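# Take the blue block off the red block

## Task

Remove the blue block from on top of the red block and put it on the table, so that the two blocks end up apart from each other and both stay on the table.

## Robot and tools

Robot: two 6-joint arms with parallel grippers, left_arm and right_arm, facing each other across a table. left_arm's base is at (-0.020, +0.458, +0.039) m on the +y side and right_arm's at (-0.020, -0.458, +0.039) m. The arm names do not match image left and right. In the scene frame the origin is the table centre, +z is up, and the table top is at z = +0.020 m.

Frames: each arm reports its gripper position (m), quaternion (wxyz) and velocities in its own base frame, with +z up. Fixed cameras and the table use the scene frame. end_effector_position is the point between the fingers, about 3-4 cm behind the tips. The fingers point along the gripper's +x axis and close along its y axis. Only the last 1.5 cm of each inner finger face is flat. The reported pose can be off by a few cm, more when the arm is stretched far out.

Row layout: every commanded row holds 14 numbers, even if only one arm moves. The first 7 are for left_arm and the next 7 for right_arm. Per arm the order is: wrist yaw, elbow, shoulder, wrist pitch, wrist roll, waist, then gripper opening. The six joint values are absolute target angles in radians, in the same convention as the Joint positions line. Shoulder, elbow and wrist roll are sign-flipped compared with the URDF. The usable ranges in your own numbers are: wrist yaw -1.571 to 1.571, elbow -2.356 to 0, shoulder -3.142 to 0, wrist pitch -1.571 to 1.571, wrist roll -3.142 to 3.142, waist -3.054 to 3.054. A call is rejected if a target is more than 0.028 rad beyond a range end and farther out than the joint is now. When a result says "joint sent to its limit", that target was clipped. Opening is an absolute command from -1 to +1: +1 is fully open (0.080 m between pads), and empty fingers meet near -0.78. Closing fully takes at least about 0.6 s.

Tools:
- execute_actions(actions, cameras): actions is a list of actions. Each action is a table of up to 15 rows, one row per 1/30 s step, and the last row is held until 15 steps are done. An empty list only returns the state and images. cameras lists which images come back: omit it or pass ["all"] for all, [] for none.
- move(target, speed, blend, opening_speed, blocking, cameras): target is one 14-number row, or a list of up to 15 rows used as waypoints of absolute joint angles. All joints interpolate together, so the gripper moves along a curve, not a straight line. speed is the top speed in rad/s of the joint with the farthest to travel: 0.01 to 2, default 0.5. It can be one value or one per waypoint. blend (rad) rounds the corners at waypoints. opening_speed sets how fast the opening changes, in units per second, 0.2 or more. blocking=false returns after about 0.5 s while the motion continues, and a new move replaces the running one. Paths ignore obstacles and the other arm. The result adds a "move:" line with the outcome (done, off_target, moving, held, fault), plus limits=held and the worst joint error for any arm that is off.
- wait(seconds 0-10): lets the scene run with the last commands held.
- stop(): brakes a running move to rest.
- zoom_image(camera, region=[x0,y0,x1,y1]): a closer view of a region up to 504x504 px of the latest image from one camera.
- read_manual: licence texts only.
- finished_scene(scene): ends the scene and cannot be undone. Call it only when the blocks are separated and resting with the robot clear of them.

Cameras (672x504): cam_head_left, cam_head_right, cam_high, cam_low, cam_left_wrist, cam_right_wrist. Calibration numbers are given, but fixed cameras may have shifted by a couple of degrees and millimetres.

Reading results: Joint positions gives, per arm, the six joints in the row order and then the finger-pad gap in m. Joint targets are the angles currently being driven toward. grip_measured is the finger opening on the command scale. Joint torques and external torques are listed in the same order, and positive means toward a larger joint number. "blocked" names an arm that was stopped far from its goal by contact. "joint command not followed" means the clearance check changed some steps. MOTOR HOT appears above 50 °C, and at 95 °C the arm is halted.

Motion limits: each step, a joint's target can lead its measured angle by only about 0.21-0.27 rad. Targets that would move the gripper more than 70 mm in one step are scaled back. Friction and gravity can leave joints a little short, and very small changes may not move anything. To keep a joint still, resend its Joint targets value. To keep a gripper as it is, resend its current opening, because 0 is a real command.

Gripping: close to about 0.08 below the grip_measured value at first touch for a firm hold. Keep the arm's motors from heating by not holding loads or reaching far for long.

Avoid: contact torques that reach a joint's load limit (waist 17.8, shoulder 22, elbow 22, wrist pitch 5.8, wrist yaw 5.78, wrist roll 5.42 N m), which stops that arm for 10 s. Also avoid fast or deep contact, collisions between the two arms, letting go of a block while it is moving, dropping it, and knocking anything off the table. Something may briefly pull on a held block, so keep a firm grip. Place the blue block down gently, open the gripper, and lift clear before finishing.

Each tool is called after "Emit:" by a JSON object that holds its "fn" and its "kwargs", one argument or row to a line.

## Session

Emit:
{"fn": "execute_actions", "kwargs": {
  "actions": []
}}

Scene clock: 0.00 s.
left_arm: end_effector_position=(+0.2973, -0.2831, +0.2970) grip_measured=+0.989 end_effector_quat_wxyz=(+0.955, +0.053, +0.289, -0.025) | right_arm: end_effector_position=(+0.3371, -0.1170, +0.2446) grip_measured=+1.000 end_effector_quat_wxyz=(+0.875, +0.298, +0.379, +0.039)
Joint names: [wrist yaw, elbow, shoulder, wrist pitch, wrist roll, waist]
Joint positions: left_arm=[-0.774 -1.685 -1.658 -0.916 0.607 -1.02 0.08] | right_arm=[-0.705 -1.359 -1.473 -0.885 -0.012 -0.611 0.08]
Joint velocities: within noise
Joint torques (N m): no reading
External joint torques (N m): no reading
Heat: left arm: hottest wrist yaw 36 °C (+0.0 °C/min); right arm: hottest wrist pitch 38 °C (+0.0 °C/min).
Joint targets: left_arm=[-0.775 -1.684 -1.659 -0.916 0.607 -1.020] | right_arm=[-0.706 -1.363 -1.470 -0.884 -0.012 -0.611]
Tool commands: left_gripper/opening=+0.988879 right_gripper/opening=+1.0
camera_calibration:
cam_left_wrist: T_world_to_cam=[[-0.102088, -0.988895, -0.108001, -0.207156], [-0.816098, 0.145337, -0.55934, 0.477011], [0.568825, 0.0310382, -0.821873, 0.162828], [0, 0, 0, 1]] pos_world=[0.27552, -0.279237, 0.378262]
cam_right_wrist: T_world_to_cam=[[-0.152914, -0.830397, -0.535778, 0.0946103], [-0.905573, 0.334809, -0.260461, 0.428805], [0.39567, 0.445358, -0.803182, 0.187823], [0, 0, 0, 1]] pos_world=[0.328465, -0.148652, 0.313233]

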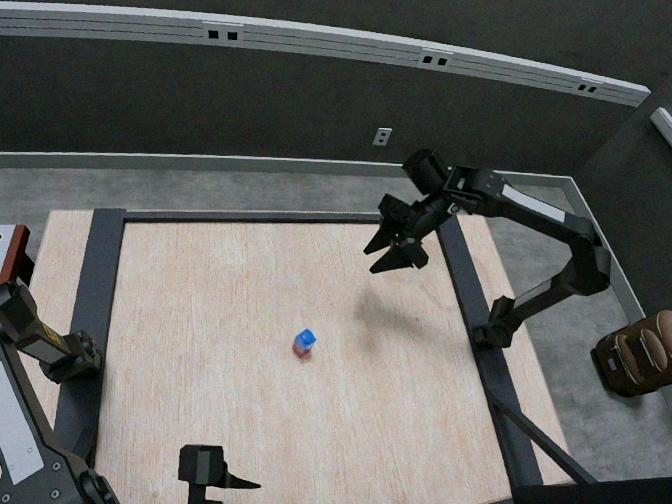

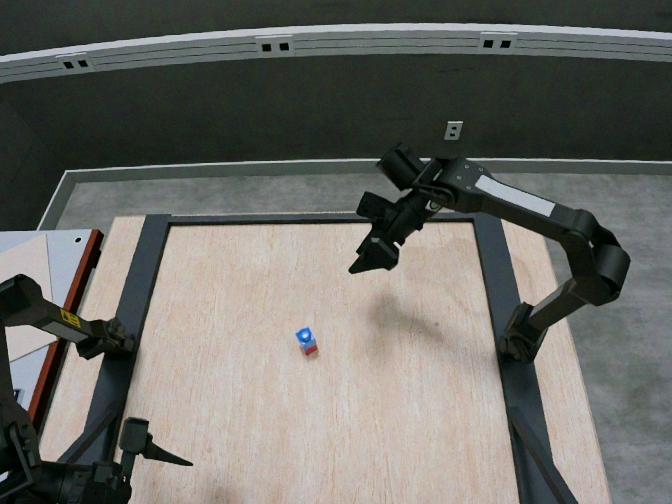

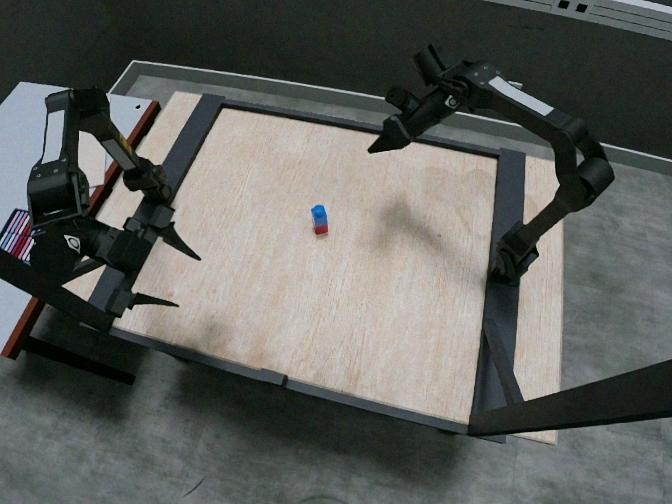

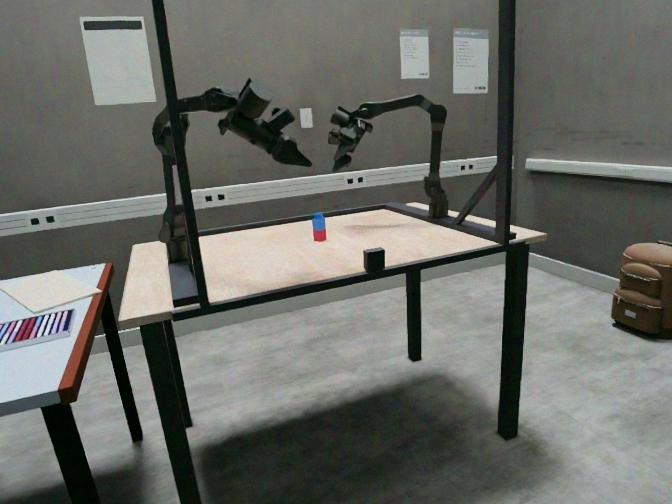

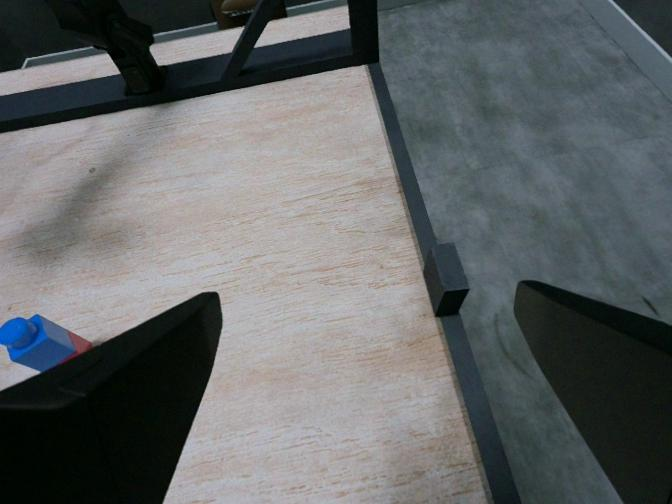

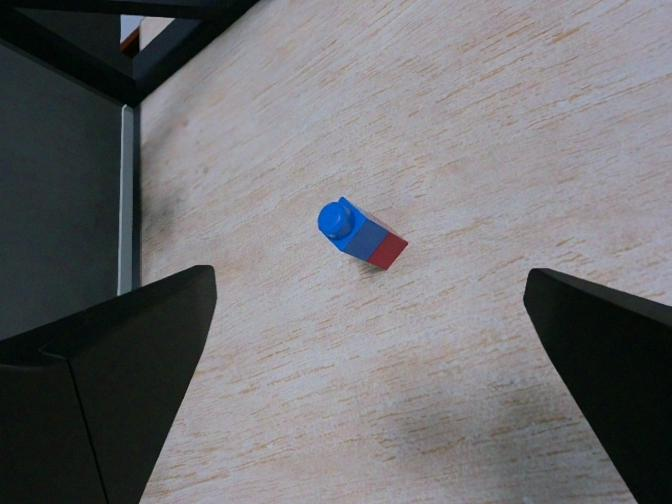

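Emit:
{"fn": "zoom_image", "kwargs": {
  "camera": "cam_head_right",
  "region": [275, 310, 335, 370]
}}

Emit:
{"fn": "zoom_image", "kwargs": {
  "camera": "cam_right_wrist",
  "region": [300, 180, 420, 290]
}}

Scaled by 8.400.

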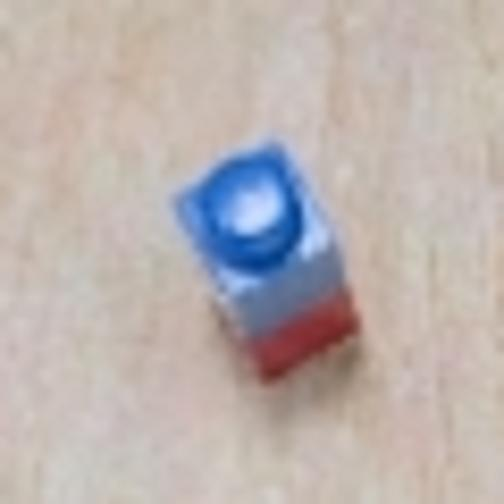

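Scaled by 4.200.

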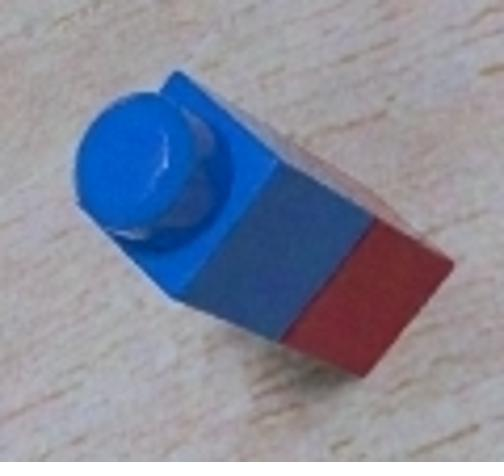

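Emit:
{"fn": "move", "kwargs": {
  "target": [0.0, -0.222, -1.687, 0.942, 0.0, 0.0, 1.0, -0.845, -0.882, -1.873, 0.138, 0.709, -0.449, 1.0],
  "speed": 1.0,
  "cameras": ["cam_head_right", "cam_left_wrist", "cam_right_wrist"]
}}

Scene clock: 10.23 s.
left_arm: end_effector_position=(+0.3285, -0.0005, +0.0243) grip_measured=+0.989 end_effector_quat_wxyz=(+0.968, -0.002, +0.251, +0.002) | right_arm: end_effector_position=(+0.4041, -0.0716, +0.0597) grip_measured=+1.000 end_effector_quat_wxyz=(+0.925, -0.076, +0.247, +0.278)
Joint positions: left_arm=[-0.006 -0.23 -1.677 0.939 0.006 -0.004 0.08] | right_arm=[-0.841 -0.887 -1.868 0.135 0.704 -0.452 0.08]
Joint torques (N m): left_arm=[0.18 -2.98 2.87 2.21 -0.23 0.44] | right_arm=[-0.54 -4.44 6.89 1.76 0.2 0.22]
External joint torques (N m): left_arm=[0.19 0.72 -1.66 0.54 -0.23 0.41] | right_arm=[-0.17 0.45 -0.12 0.63 0.2 0.18]
Joint targets: left_arm=[0.000 -0.222 -1.687 0.942 0.000 0.000] | right_arm=[-0.845 -0.882 -1.873 0.138 0.709 -0.449]
move: done
camera_calibration:
cam_left_wrist: T_world_to_cam=[[-0.0170081, -0.999641, -0.0206805, 0.0159587], [-0.775041, 0.0262483, -0.631365, 0.297166], [0.631682, 0.00528991, -0.77521, -0.109556], [0, 0, 0, 1]]
cam_right_wrist: T_world_to_cam=[[0.552623, -0.833107, 0.0232604, -0.27516], [-0.649669, -0.44809, -0.614122, 0.287804], [0.522052, 0.324267, -0.788868, -0.0679488], [0, 0, 0, 1]]
Images, in order: cam_head_right, cam_left_wrist, cam_right_wrist.

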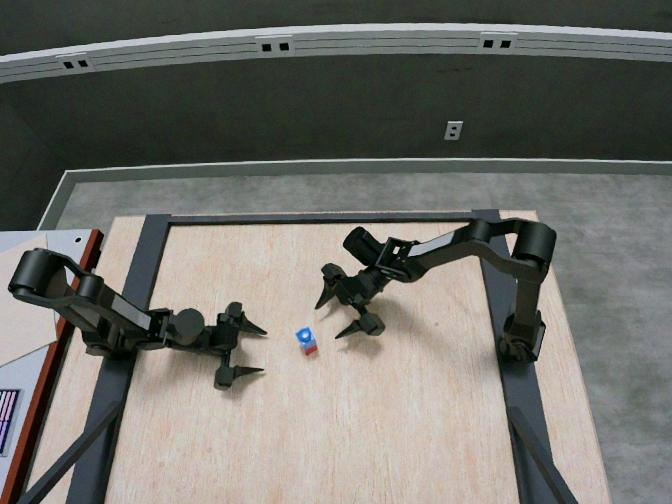

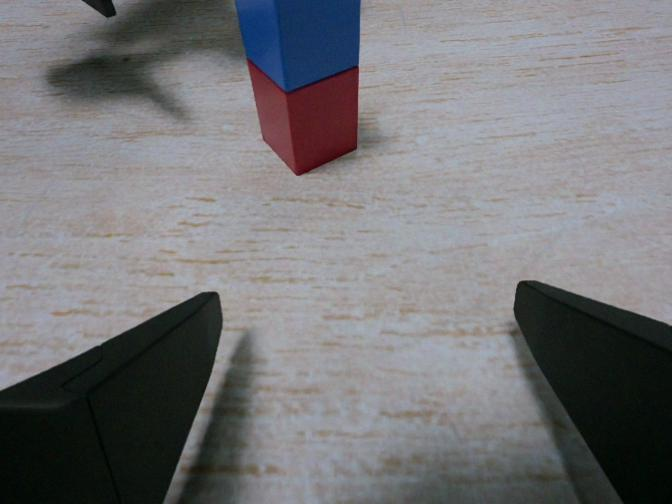

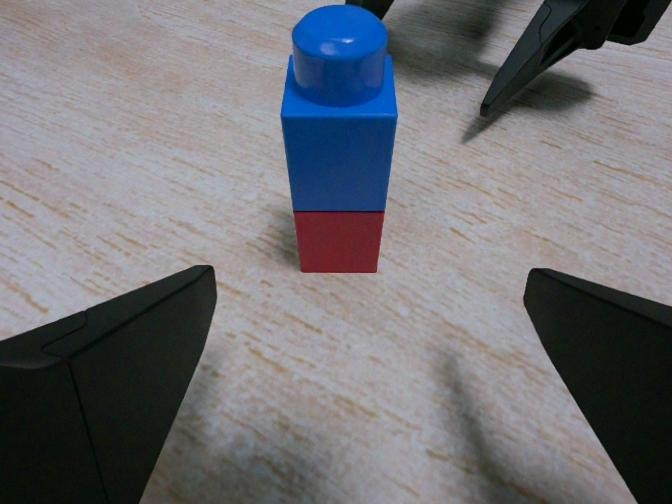

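Emit:
{"fn": "move", "kwargs": {
  "target": [
    [0.0, -0.222, -1.687, 0.942, 0.0, 0.0, 1.0, -0.730, -0.999, -1.979, 0.244, 0.543, -0.285, 1.0],
    [0.0, -0.222, -1.687, 0.942, 0.0, 0.0, 1.0, -0.730, -0.999, -1.979, 0.244, 0.543, -0.285, -0.2]
  ],
  "speed": 0.4,
  "opening_speed": 1.2,
  "cameras": ["cam_left_wrist", "cam_right_wrist"]
}}

Scene clock: 18.70 s.
left_arm: end_effector_position=(+0.3286, -0.0005, +0.0245) grip_measured=+0.989 end_effector_quat_wxyz=(+0.968, -0.002, +0.251, +0.001) | right_arm: end_effector_position=(+0.4518, -0.0275, +0.0544) grip_measured=-0.107 end_effector_quat_wxyz=(+0.923, -0.076, +0.249, +0.284)
Joint positions: left_arm=[-0.006 -0.23 -1.677 0.94 0.006 -0.004 0.08] | right_arm=[-0.731 -0.989 -1.972 0.241 0.548 -0.285 0.03]
Joint torques (N m): left_arm=[0.2 -2.86 2.8 2.22 -0.21 0.34] | right_arm=[-0.25 -6.16 7.55 1.82 -0.12 -0.02]
External joint torques (N m): left_arm=[0.21 0.86 -1.75 0.54 -0.21 0.33] | right_arm=[0.04 -1.13 -0.28 0.56 -0.12 -0.02]
Joint targets: left_arm=[0.000 -0.222 -1.687 0.942 0.000 0.000] | right_arm=[-0.730 -0.999 -1.979 0.244 0.543 -0.285]
move: done
camera_calibration:
cam_left_wrist: T_world_to_cam=[[-0.0175108, -0.999629, -0.0208388, 0.0160745], [-0.774546, 0.0267419, -0.631951, 0.297174], [0.632275, 0.00507462, -0.774728, -0.109701], [0, 0, 0, 1]]
cam_right_wrist: T_world_to_cam=[[0.562774, -0.826409, 0.018296, -0.268815], [-0.647962, -0.454781, -0.610999, 0.334192], [0.513255, 0.331999, -0.79142, -0.107049], [0, 0, 0, 1]]
Images, in order: cam_left_wrist, cam_right_wrist.

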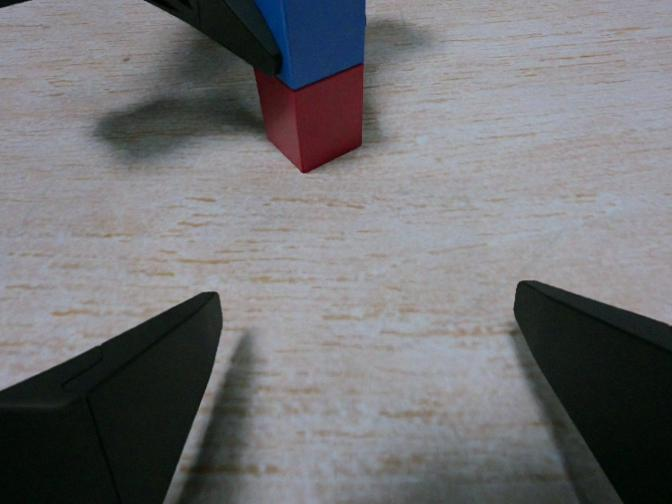

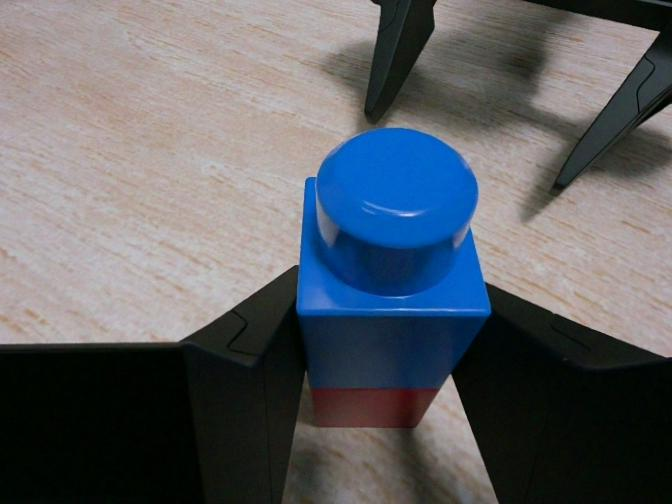

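Emit:
{"fn": "move", "kwargs": {
  "target": [
    [0.0, -0.222, -1.687, 0.942, 0.0, 0.0, 1.0, -0.730, -1.025, -1.927, 0.167, 0.543, -0.285, -0.2],
    [0.0, -0.222, -1.687, 0.942, 0.0, 0.0, 1.0, 0, -0.729, -1.773, 0.521, 0, 0, -0.2],
    [0.0, -0.222, -1.687, 0.942, 0.0, 0.0, 1.0, 0, -0.705, -1.839, 0.611, 0, 0, -0.2]
  ],
  "speed": [0.3, 0.7, 0.15],
  "blend": [0.03, 0, 0],
  "cameras": ["cam_left_wrist", "cam_right_wrist"]
}}

Emit:
{"fn": "zoom_image", "kwargs": {
  "camera": "cam_left_wrist",
  "region": [270, 0, 440, 160]
}}

Scene clock: 25.17 s.
left_arm: end_effector_position=(+0.3286, -0.0005, +0.0245) grip_measured=+0.989 end_effector_quat_wxyz=(+0.968, -0.002, +0.251, +0.001) | right_arm: end_effector_position=(+0.4379, -0.0009, +0.0549) grip_measured=-0.107 end_effector_quat_wxyz=(+0.966, -0.002, +0.257, +0.000)
Joint positions: left_arm=[-0.006 -0.23 -1.677 0.94 0.006 -0.004 0.08] | right_arm=[-0.002 -0.709 -1.834 0.606 0.005 -0.003 0.03]
Joint torques (N m): left_arm=[0.23 -2.92 2.83 2.21 -0.19 0.39] | right_arm=[0.14 -4.41 6.51 2.3 -0.1 0.15]
External joint torques (N m): left_arm=[0.23 0.77 -1.7 0.54 -0.19 0.4] | right_arm=[0.15 0.4 -0.15 0.76 -0.1 0.1]
Joint targets: left_arm=[0.000 -0.222 -1.687 0.942 0.000 0.000] | right_arm=[0.000 -0.705 -1.839 0.611 0.000 0.000]
move: done
camera_calibration:
cam_left_wrist: T_world_to_cam=[[-0.0175108, -0.999629, -0.0208388, 0.0160745], [-0.774546, 0.0267419, -0.631951, 0.297174], [0.632275, 0.00507462, -0.774728, -0.109701], [0, 0, 0, 1]]
cam_right_wrist: T_world_to_cam=[[0.00152444, -0.999747, 0.0224427, 0.00631275], [-0.786702, -0.0150536, -0.617149, 0.399035], [0.617331, -0.0167149, -0.786526, -0.154464], [0, 0, 0, 1]]
Images, in order: cam_left_wrist, cam_right_wrist.

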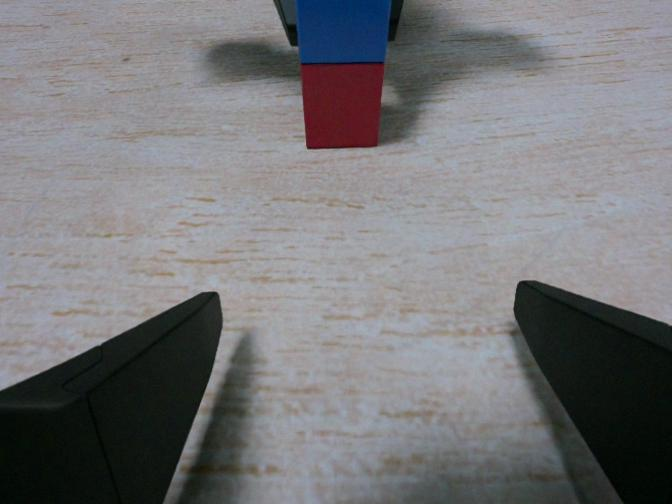

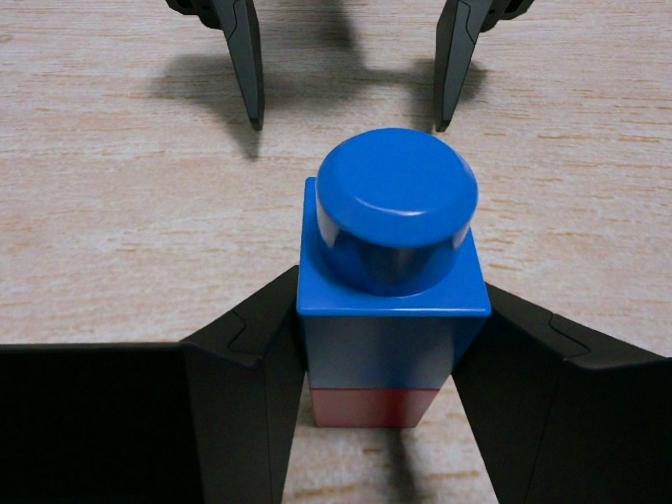

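Scaled by 2.965.

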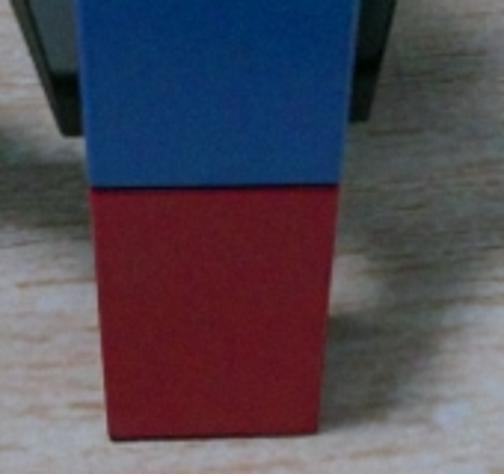

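Emit:
{"fn": "move", "kwargs": {
  "target": [
    [0.0, -0.728, -1.990, 0.739, 0.0, 0.016, 1.0, 0, -0.705, -1.839, 0.611, 0, 0, -0.2],
    [0.0, -0.728, -1.990, 0.739, 0.0, 0.016, -0.21, 0, -0.705, -1.839, 0.611, 0, 0, -0.2],
    [0.0, -0.728, -1.990, 0.739, 0.0, 0.016, -0.21, 0, -0.7785, -1.683, 0.3805, 0, 0, -0.2]
  ],
  "speed": [0.5, 0.5, 0.2],
  "opening_speed": 1.2,
  "cameras": ["cam_low", "cam_left_wrist", "cam_right_wrist"]
}}

Scene clock: 33.60 s.
left_arm: end_effector_position=(+0.4512, +0.0061, +0.0281) grip_measured=-0.128 end_effector_quat_wxyz=(+0.968, -0.004, +0.250, +0.007) | right_arm: end_effector_position=(+0.4349, -0.0014, +0.0943) grip_measured=-0.107 end_effector_quat_wxyz=(+0.964, -0.002, +0.267, -0.002)
Joint positions: left_arm=[0 -0.735 -1.977 0.737 0.005 0.013 0.029] | right_arm=[0.002 -0.771 -1.692 0.38 0.005 -0.003 0.03]
Joint torques (N m): left_arm=[0.04 -3.92 5.67 2.15 -0.14 0.25] | right_arm=[-0.05 -6.59 8.01 1.95 -0.14 0.23]
External joint torques (N m): left_arm=[0.04 0.74 -2.09 0.49 -0.13 0.21] | right_arm=[-0.05 -0.99 1.54 0.39 -0.13 0.23]
Joint targets: left_arm=[0.000 -0.728 -1.990 0.739 0.000 0.016] | right_arm=[0.000 -0.779 -1.683 0.380 0.000 0.000]
move: done
camera_calibration:
cam_left_wrist: T_world_to_cam=[[-0.00515486, -0.999801, -0.0192849, 0.0192788], [-0.773602, 0.0162073, -0.633465, 0.393904], [0.633651, 0.0116534, -0.773531, -0.185188], [0, 0, 0, 1]]
cam_right_wrist: T_world_to_cam=[[-0.00152033, -0.999694, 0.0246961, 0.00603238], [-0.800218, -0.0135943, -0.599555, 0.425167], [0.599707, -0.0206738, -0.799952, -0.112751], [0, 0, 0, 1]]
Images, in order: cam_low, cam_left_wrist, cam_right_wrist.

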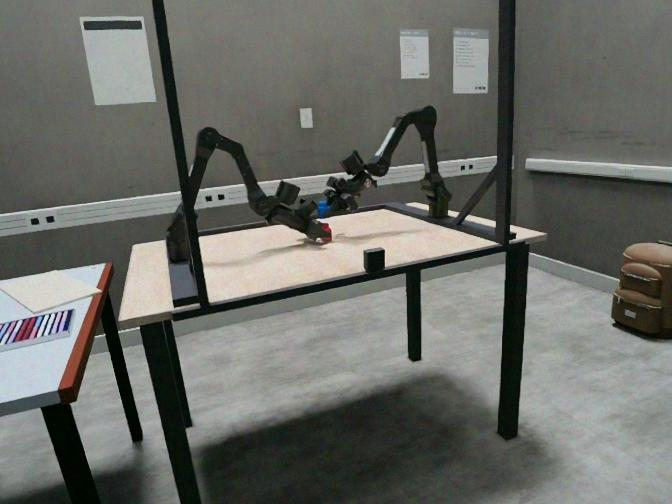

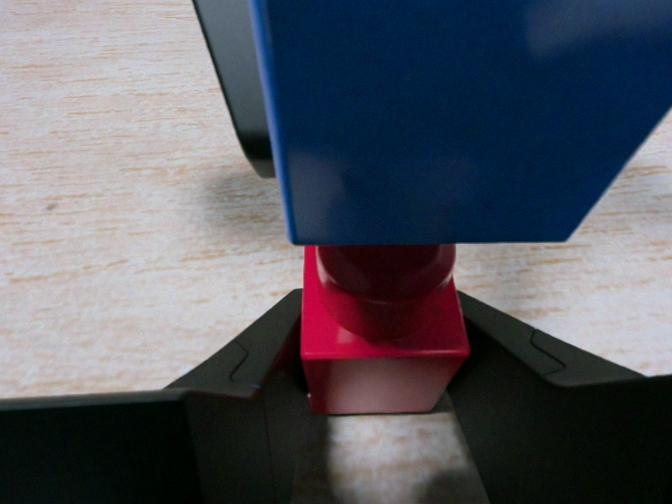

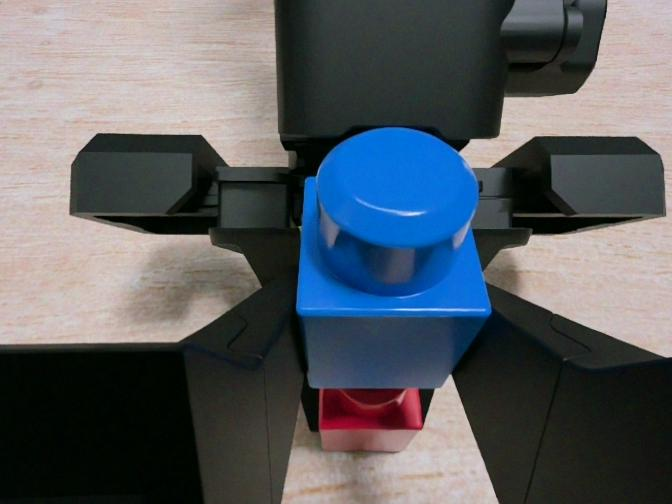

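Emit:
{"fn": "move", "kwargs": {
  "target": [
    [0.0, -0.725, -2.011, 0.763, 0.0, 0.016, -0.21, 0, -0.365, -1.180, 0.292, 0, 0, -0.2],
    [0.0, -0.725, -2.011, 0.763, 0.0, 0.016, -0.21, 0, -0.196, -1.732, 1.0126, 0, 0, -0.2]
  ],
  "speed": [0.7, 0.5],
  "blend": [0.05, 0],
  "cameras": ["cam_left_wrist", "cam_right_wrist"]
}}

Emit:
{"fn": "zoom_image", "kwargs": {
  "camera": "cam_left_wrist",
  "region": [250, 0, 450, 160]
}}

Emit:
{"fn": "zoom_image", "kwargs": {
  "camera": "cam_right_wrist",
  "region": [260, 0, 460, 160]
}}

Scene clock: 38.60 s.
left_arm: end_effector_position=(+0.4520, +0.0061, +0.0246) grip_measured=-0.128 end_effector_quat_wxyz=(+0.969, -0.004, +0.247, +0.007) | right_arm: end_effector_position=(+0.3209, -0.0012, +0.0135) grip_measured=-0.107 end_effector_quat_wxyz=(+0.966, -0.002, +0.257, -0.002)
Joint positions: left_arm=[0 -0.734 -1.995 0.761 0.005 0.013 0.029] | right_arm=[0.002 -0.199 -1.728 1.008 0.005 -0.003 0.03]
Joint torques (N m): left_arm=[0.02 -3.69 5.51 2.2 -0.16 0.29] | right_arm=[-0.01 -2.62 3.91 2.26 -0.15 0.2]
External joint torques (N m): left_arm=[0.02 0.92 -2.31 0.53 -0.15 0.3] | right_arm=[-0.02 0.46 -0.27 0.69 -0.15 0.21]
Joint targets: left_arm=[0.000 -0.725 -2.011 0.763 0.000 0.016] | right_arm=[0.000 -0.196 -1.732 1.013 0.000 0.000]
move: done
camera_calibration:
cam_left_wrist: T_world_to_cam=[[-0.005059, -0.999799, -0.0193765, 0.0191859], [-0.770451, 0.0162495, -0.637292, 0.390997], [0.637479, 0.0117046, -0.770379, -0.190128], [0, 0, 0, 1]]
cam_right_wrist: T_world_to_cam=[[-0.00203868, -0.999692, 0.0247135, 0.0083165], [-0.787463, -0.0136275, -0.616211, 0.281675], [0.616358, -0.0207172, -0.787193, -0.114485], [0, 0, 0, 1]]
Images, in order: cam_left_wrist, cam_right_wrist.

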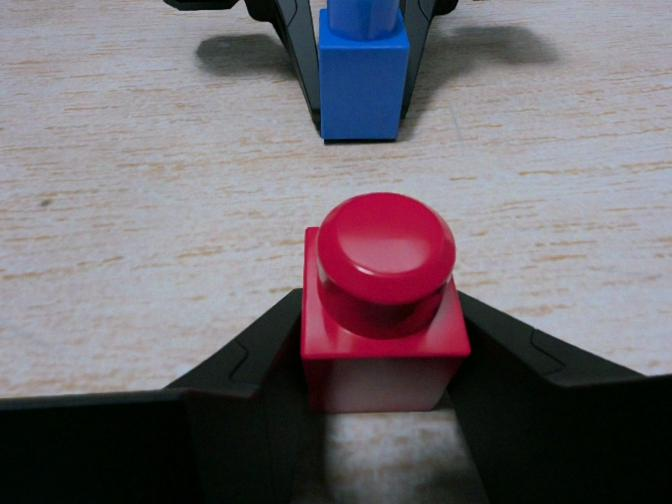

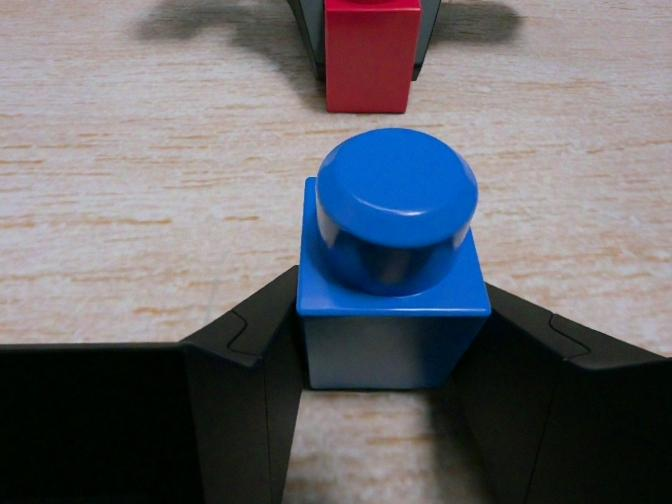

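Scaled by 2.520.

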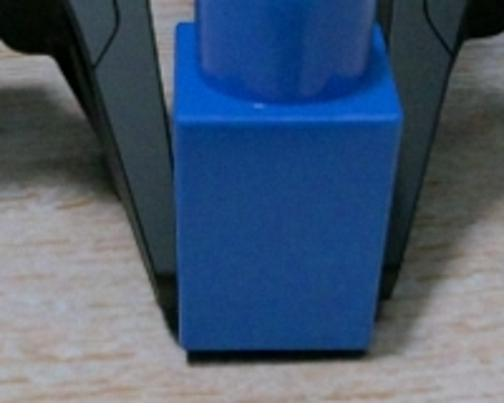

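Scaled by 2.520.

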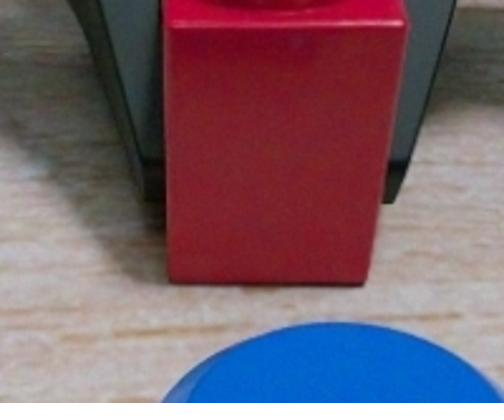

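Emit:
{"fn": "move", "kwargs": {
  "target": [
    [0.0, -0.725, -2.011, 0.763, 0.0, 0.016, -0.21, 0, -0.1935, -1.755, 1.038, 0, 0, -0.2],
    [0.0, -0.725, -2.011, 0.763, 0.0, 0.016, 0.6, 0, -0.1935, -1.755, 1.038, 0, 0, 0.6],
    [0.0, -0.222, -1.687, 0.942, 0.0, 0.016, 0.6, 0, -0.365, -1.180, 0.292, 0, 0, 0.6]
  ],
  "speed": [0.07, 0.5, 0.8],
  "opening_speed": 1.2,
  "cameras": ["cam_low", "cam_left_wrist", "cam_right_wrist"]
}}

Scene clock: 43.07 s.
left_arm: end_effector_position=(+0.3268, +0.0044, +0.0180) grip_measured=+0.596 end_effector_quat_wxyz=(+0.965, -0.004, +0.261, +0.007) | right_arm: end_effector_position=(+0.3175, -0.0011, +0.0948) grip_measured=+0.597 end_effector_quat_wxyz=(+0.964, -0.002, +0.267, -0.002)
Joint positions: left_arm=[0 -0.23 -1.698 0.94 0.005 0.013 0.062] | right_arm=[0.002 -0.354 -1.189 0.293 0.005 -0.003 0.062]
Joint torques (N m): left_arm=[0 -2.72 5.31 2.18 -0.15 0.3] | right_arm=[-0.06 -7.24 4.37 1.83 -0.13 0.19]
External joint torques (N m): left_arm=[-0.01 0.89 0.73 0.52 -0.15 0.33] | right_arm=[-0.07 -1.45 1.25 0.29 -0.12 0.22]
Heat: left arm: hottest wrist pitch 39 °C (+7.0 °C/min); right arm: hottest wrist pitch 43 °C (+7.0 °C/min).
Joint targets: left_arm=[0.000 -0.222 -1.687 0.942 0.000 0.016] | right_arm=[0.000 -0.365 -1.180 0.292 0.000 0.000]
move: done
camera_calibration:
cam_left_wrist: T_world_to_cam=[[-0.00540635, -0.999814, -0.0185191, 0.0168475], [-0.788131, 0.0156588, -0.615309, 0.295713], [0.615484, 0.0112689, -0.788069, -0.10795], [0, 0, 0, 1]]
cam_right_wrist: T_world_to_cam=[[-0.00152033, -0.999694, 0.0246961, 0.0061477], [-0.800218, -0.0135943, -0.599555, 0.331559], [0.599707, -0.0206738, -0.799952, -0.0419612], [0, 0, 0, 1]]
Images, in order: cam_low, cam_left_wrist, cam_right_wrist.

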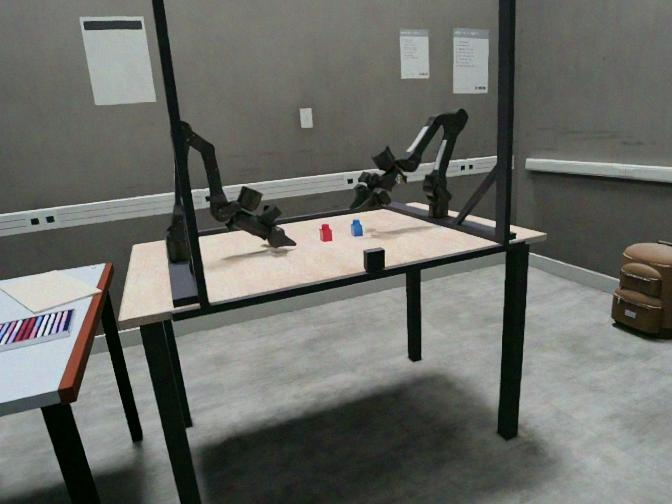

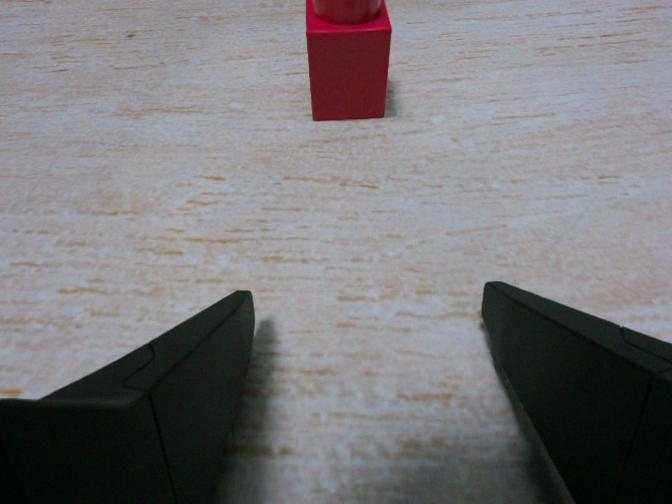

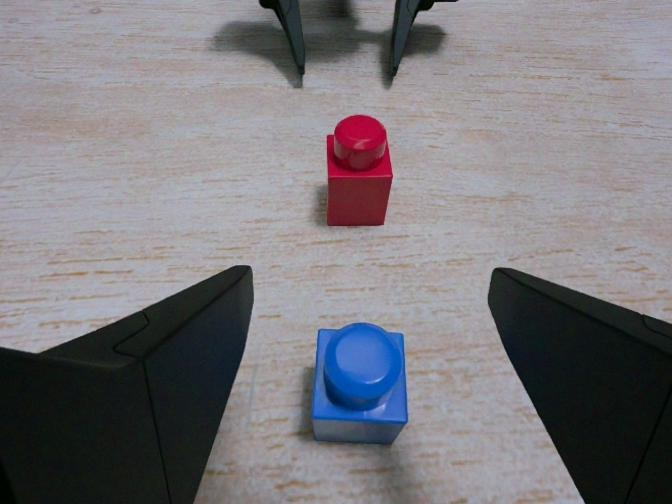

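Done: both blocks stand apart. Next scene.

Emit:
{"fn": "finished_scene", "kwargs": {
  "scene": 2
}}

The scene is finished: the task was done.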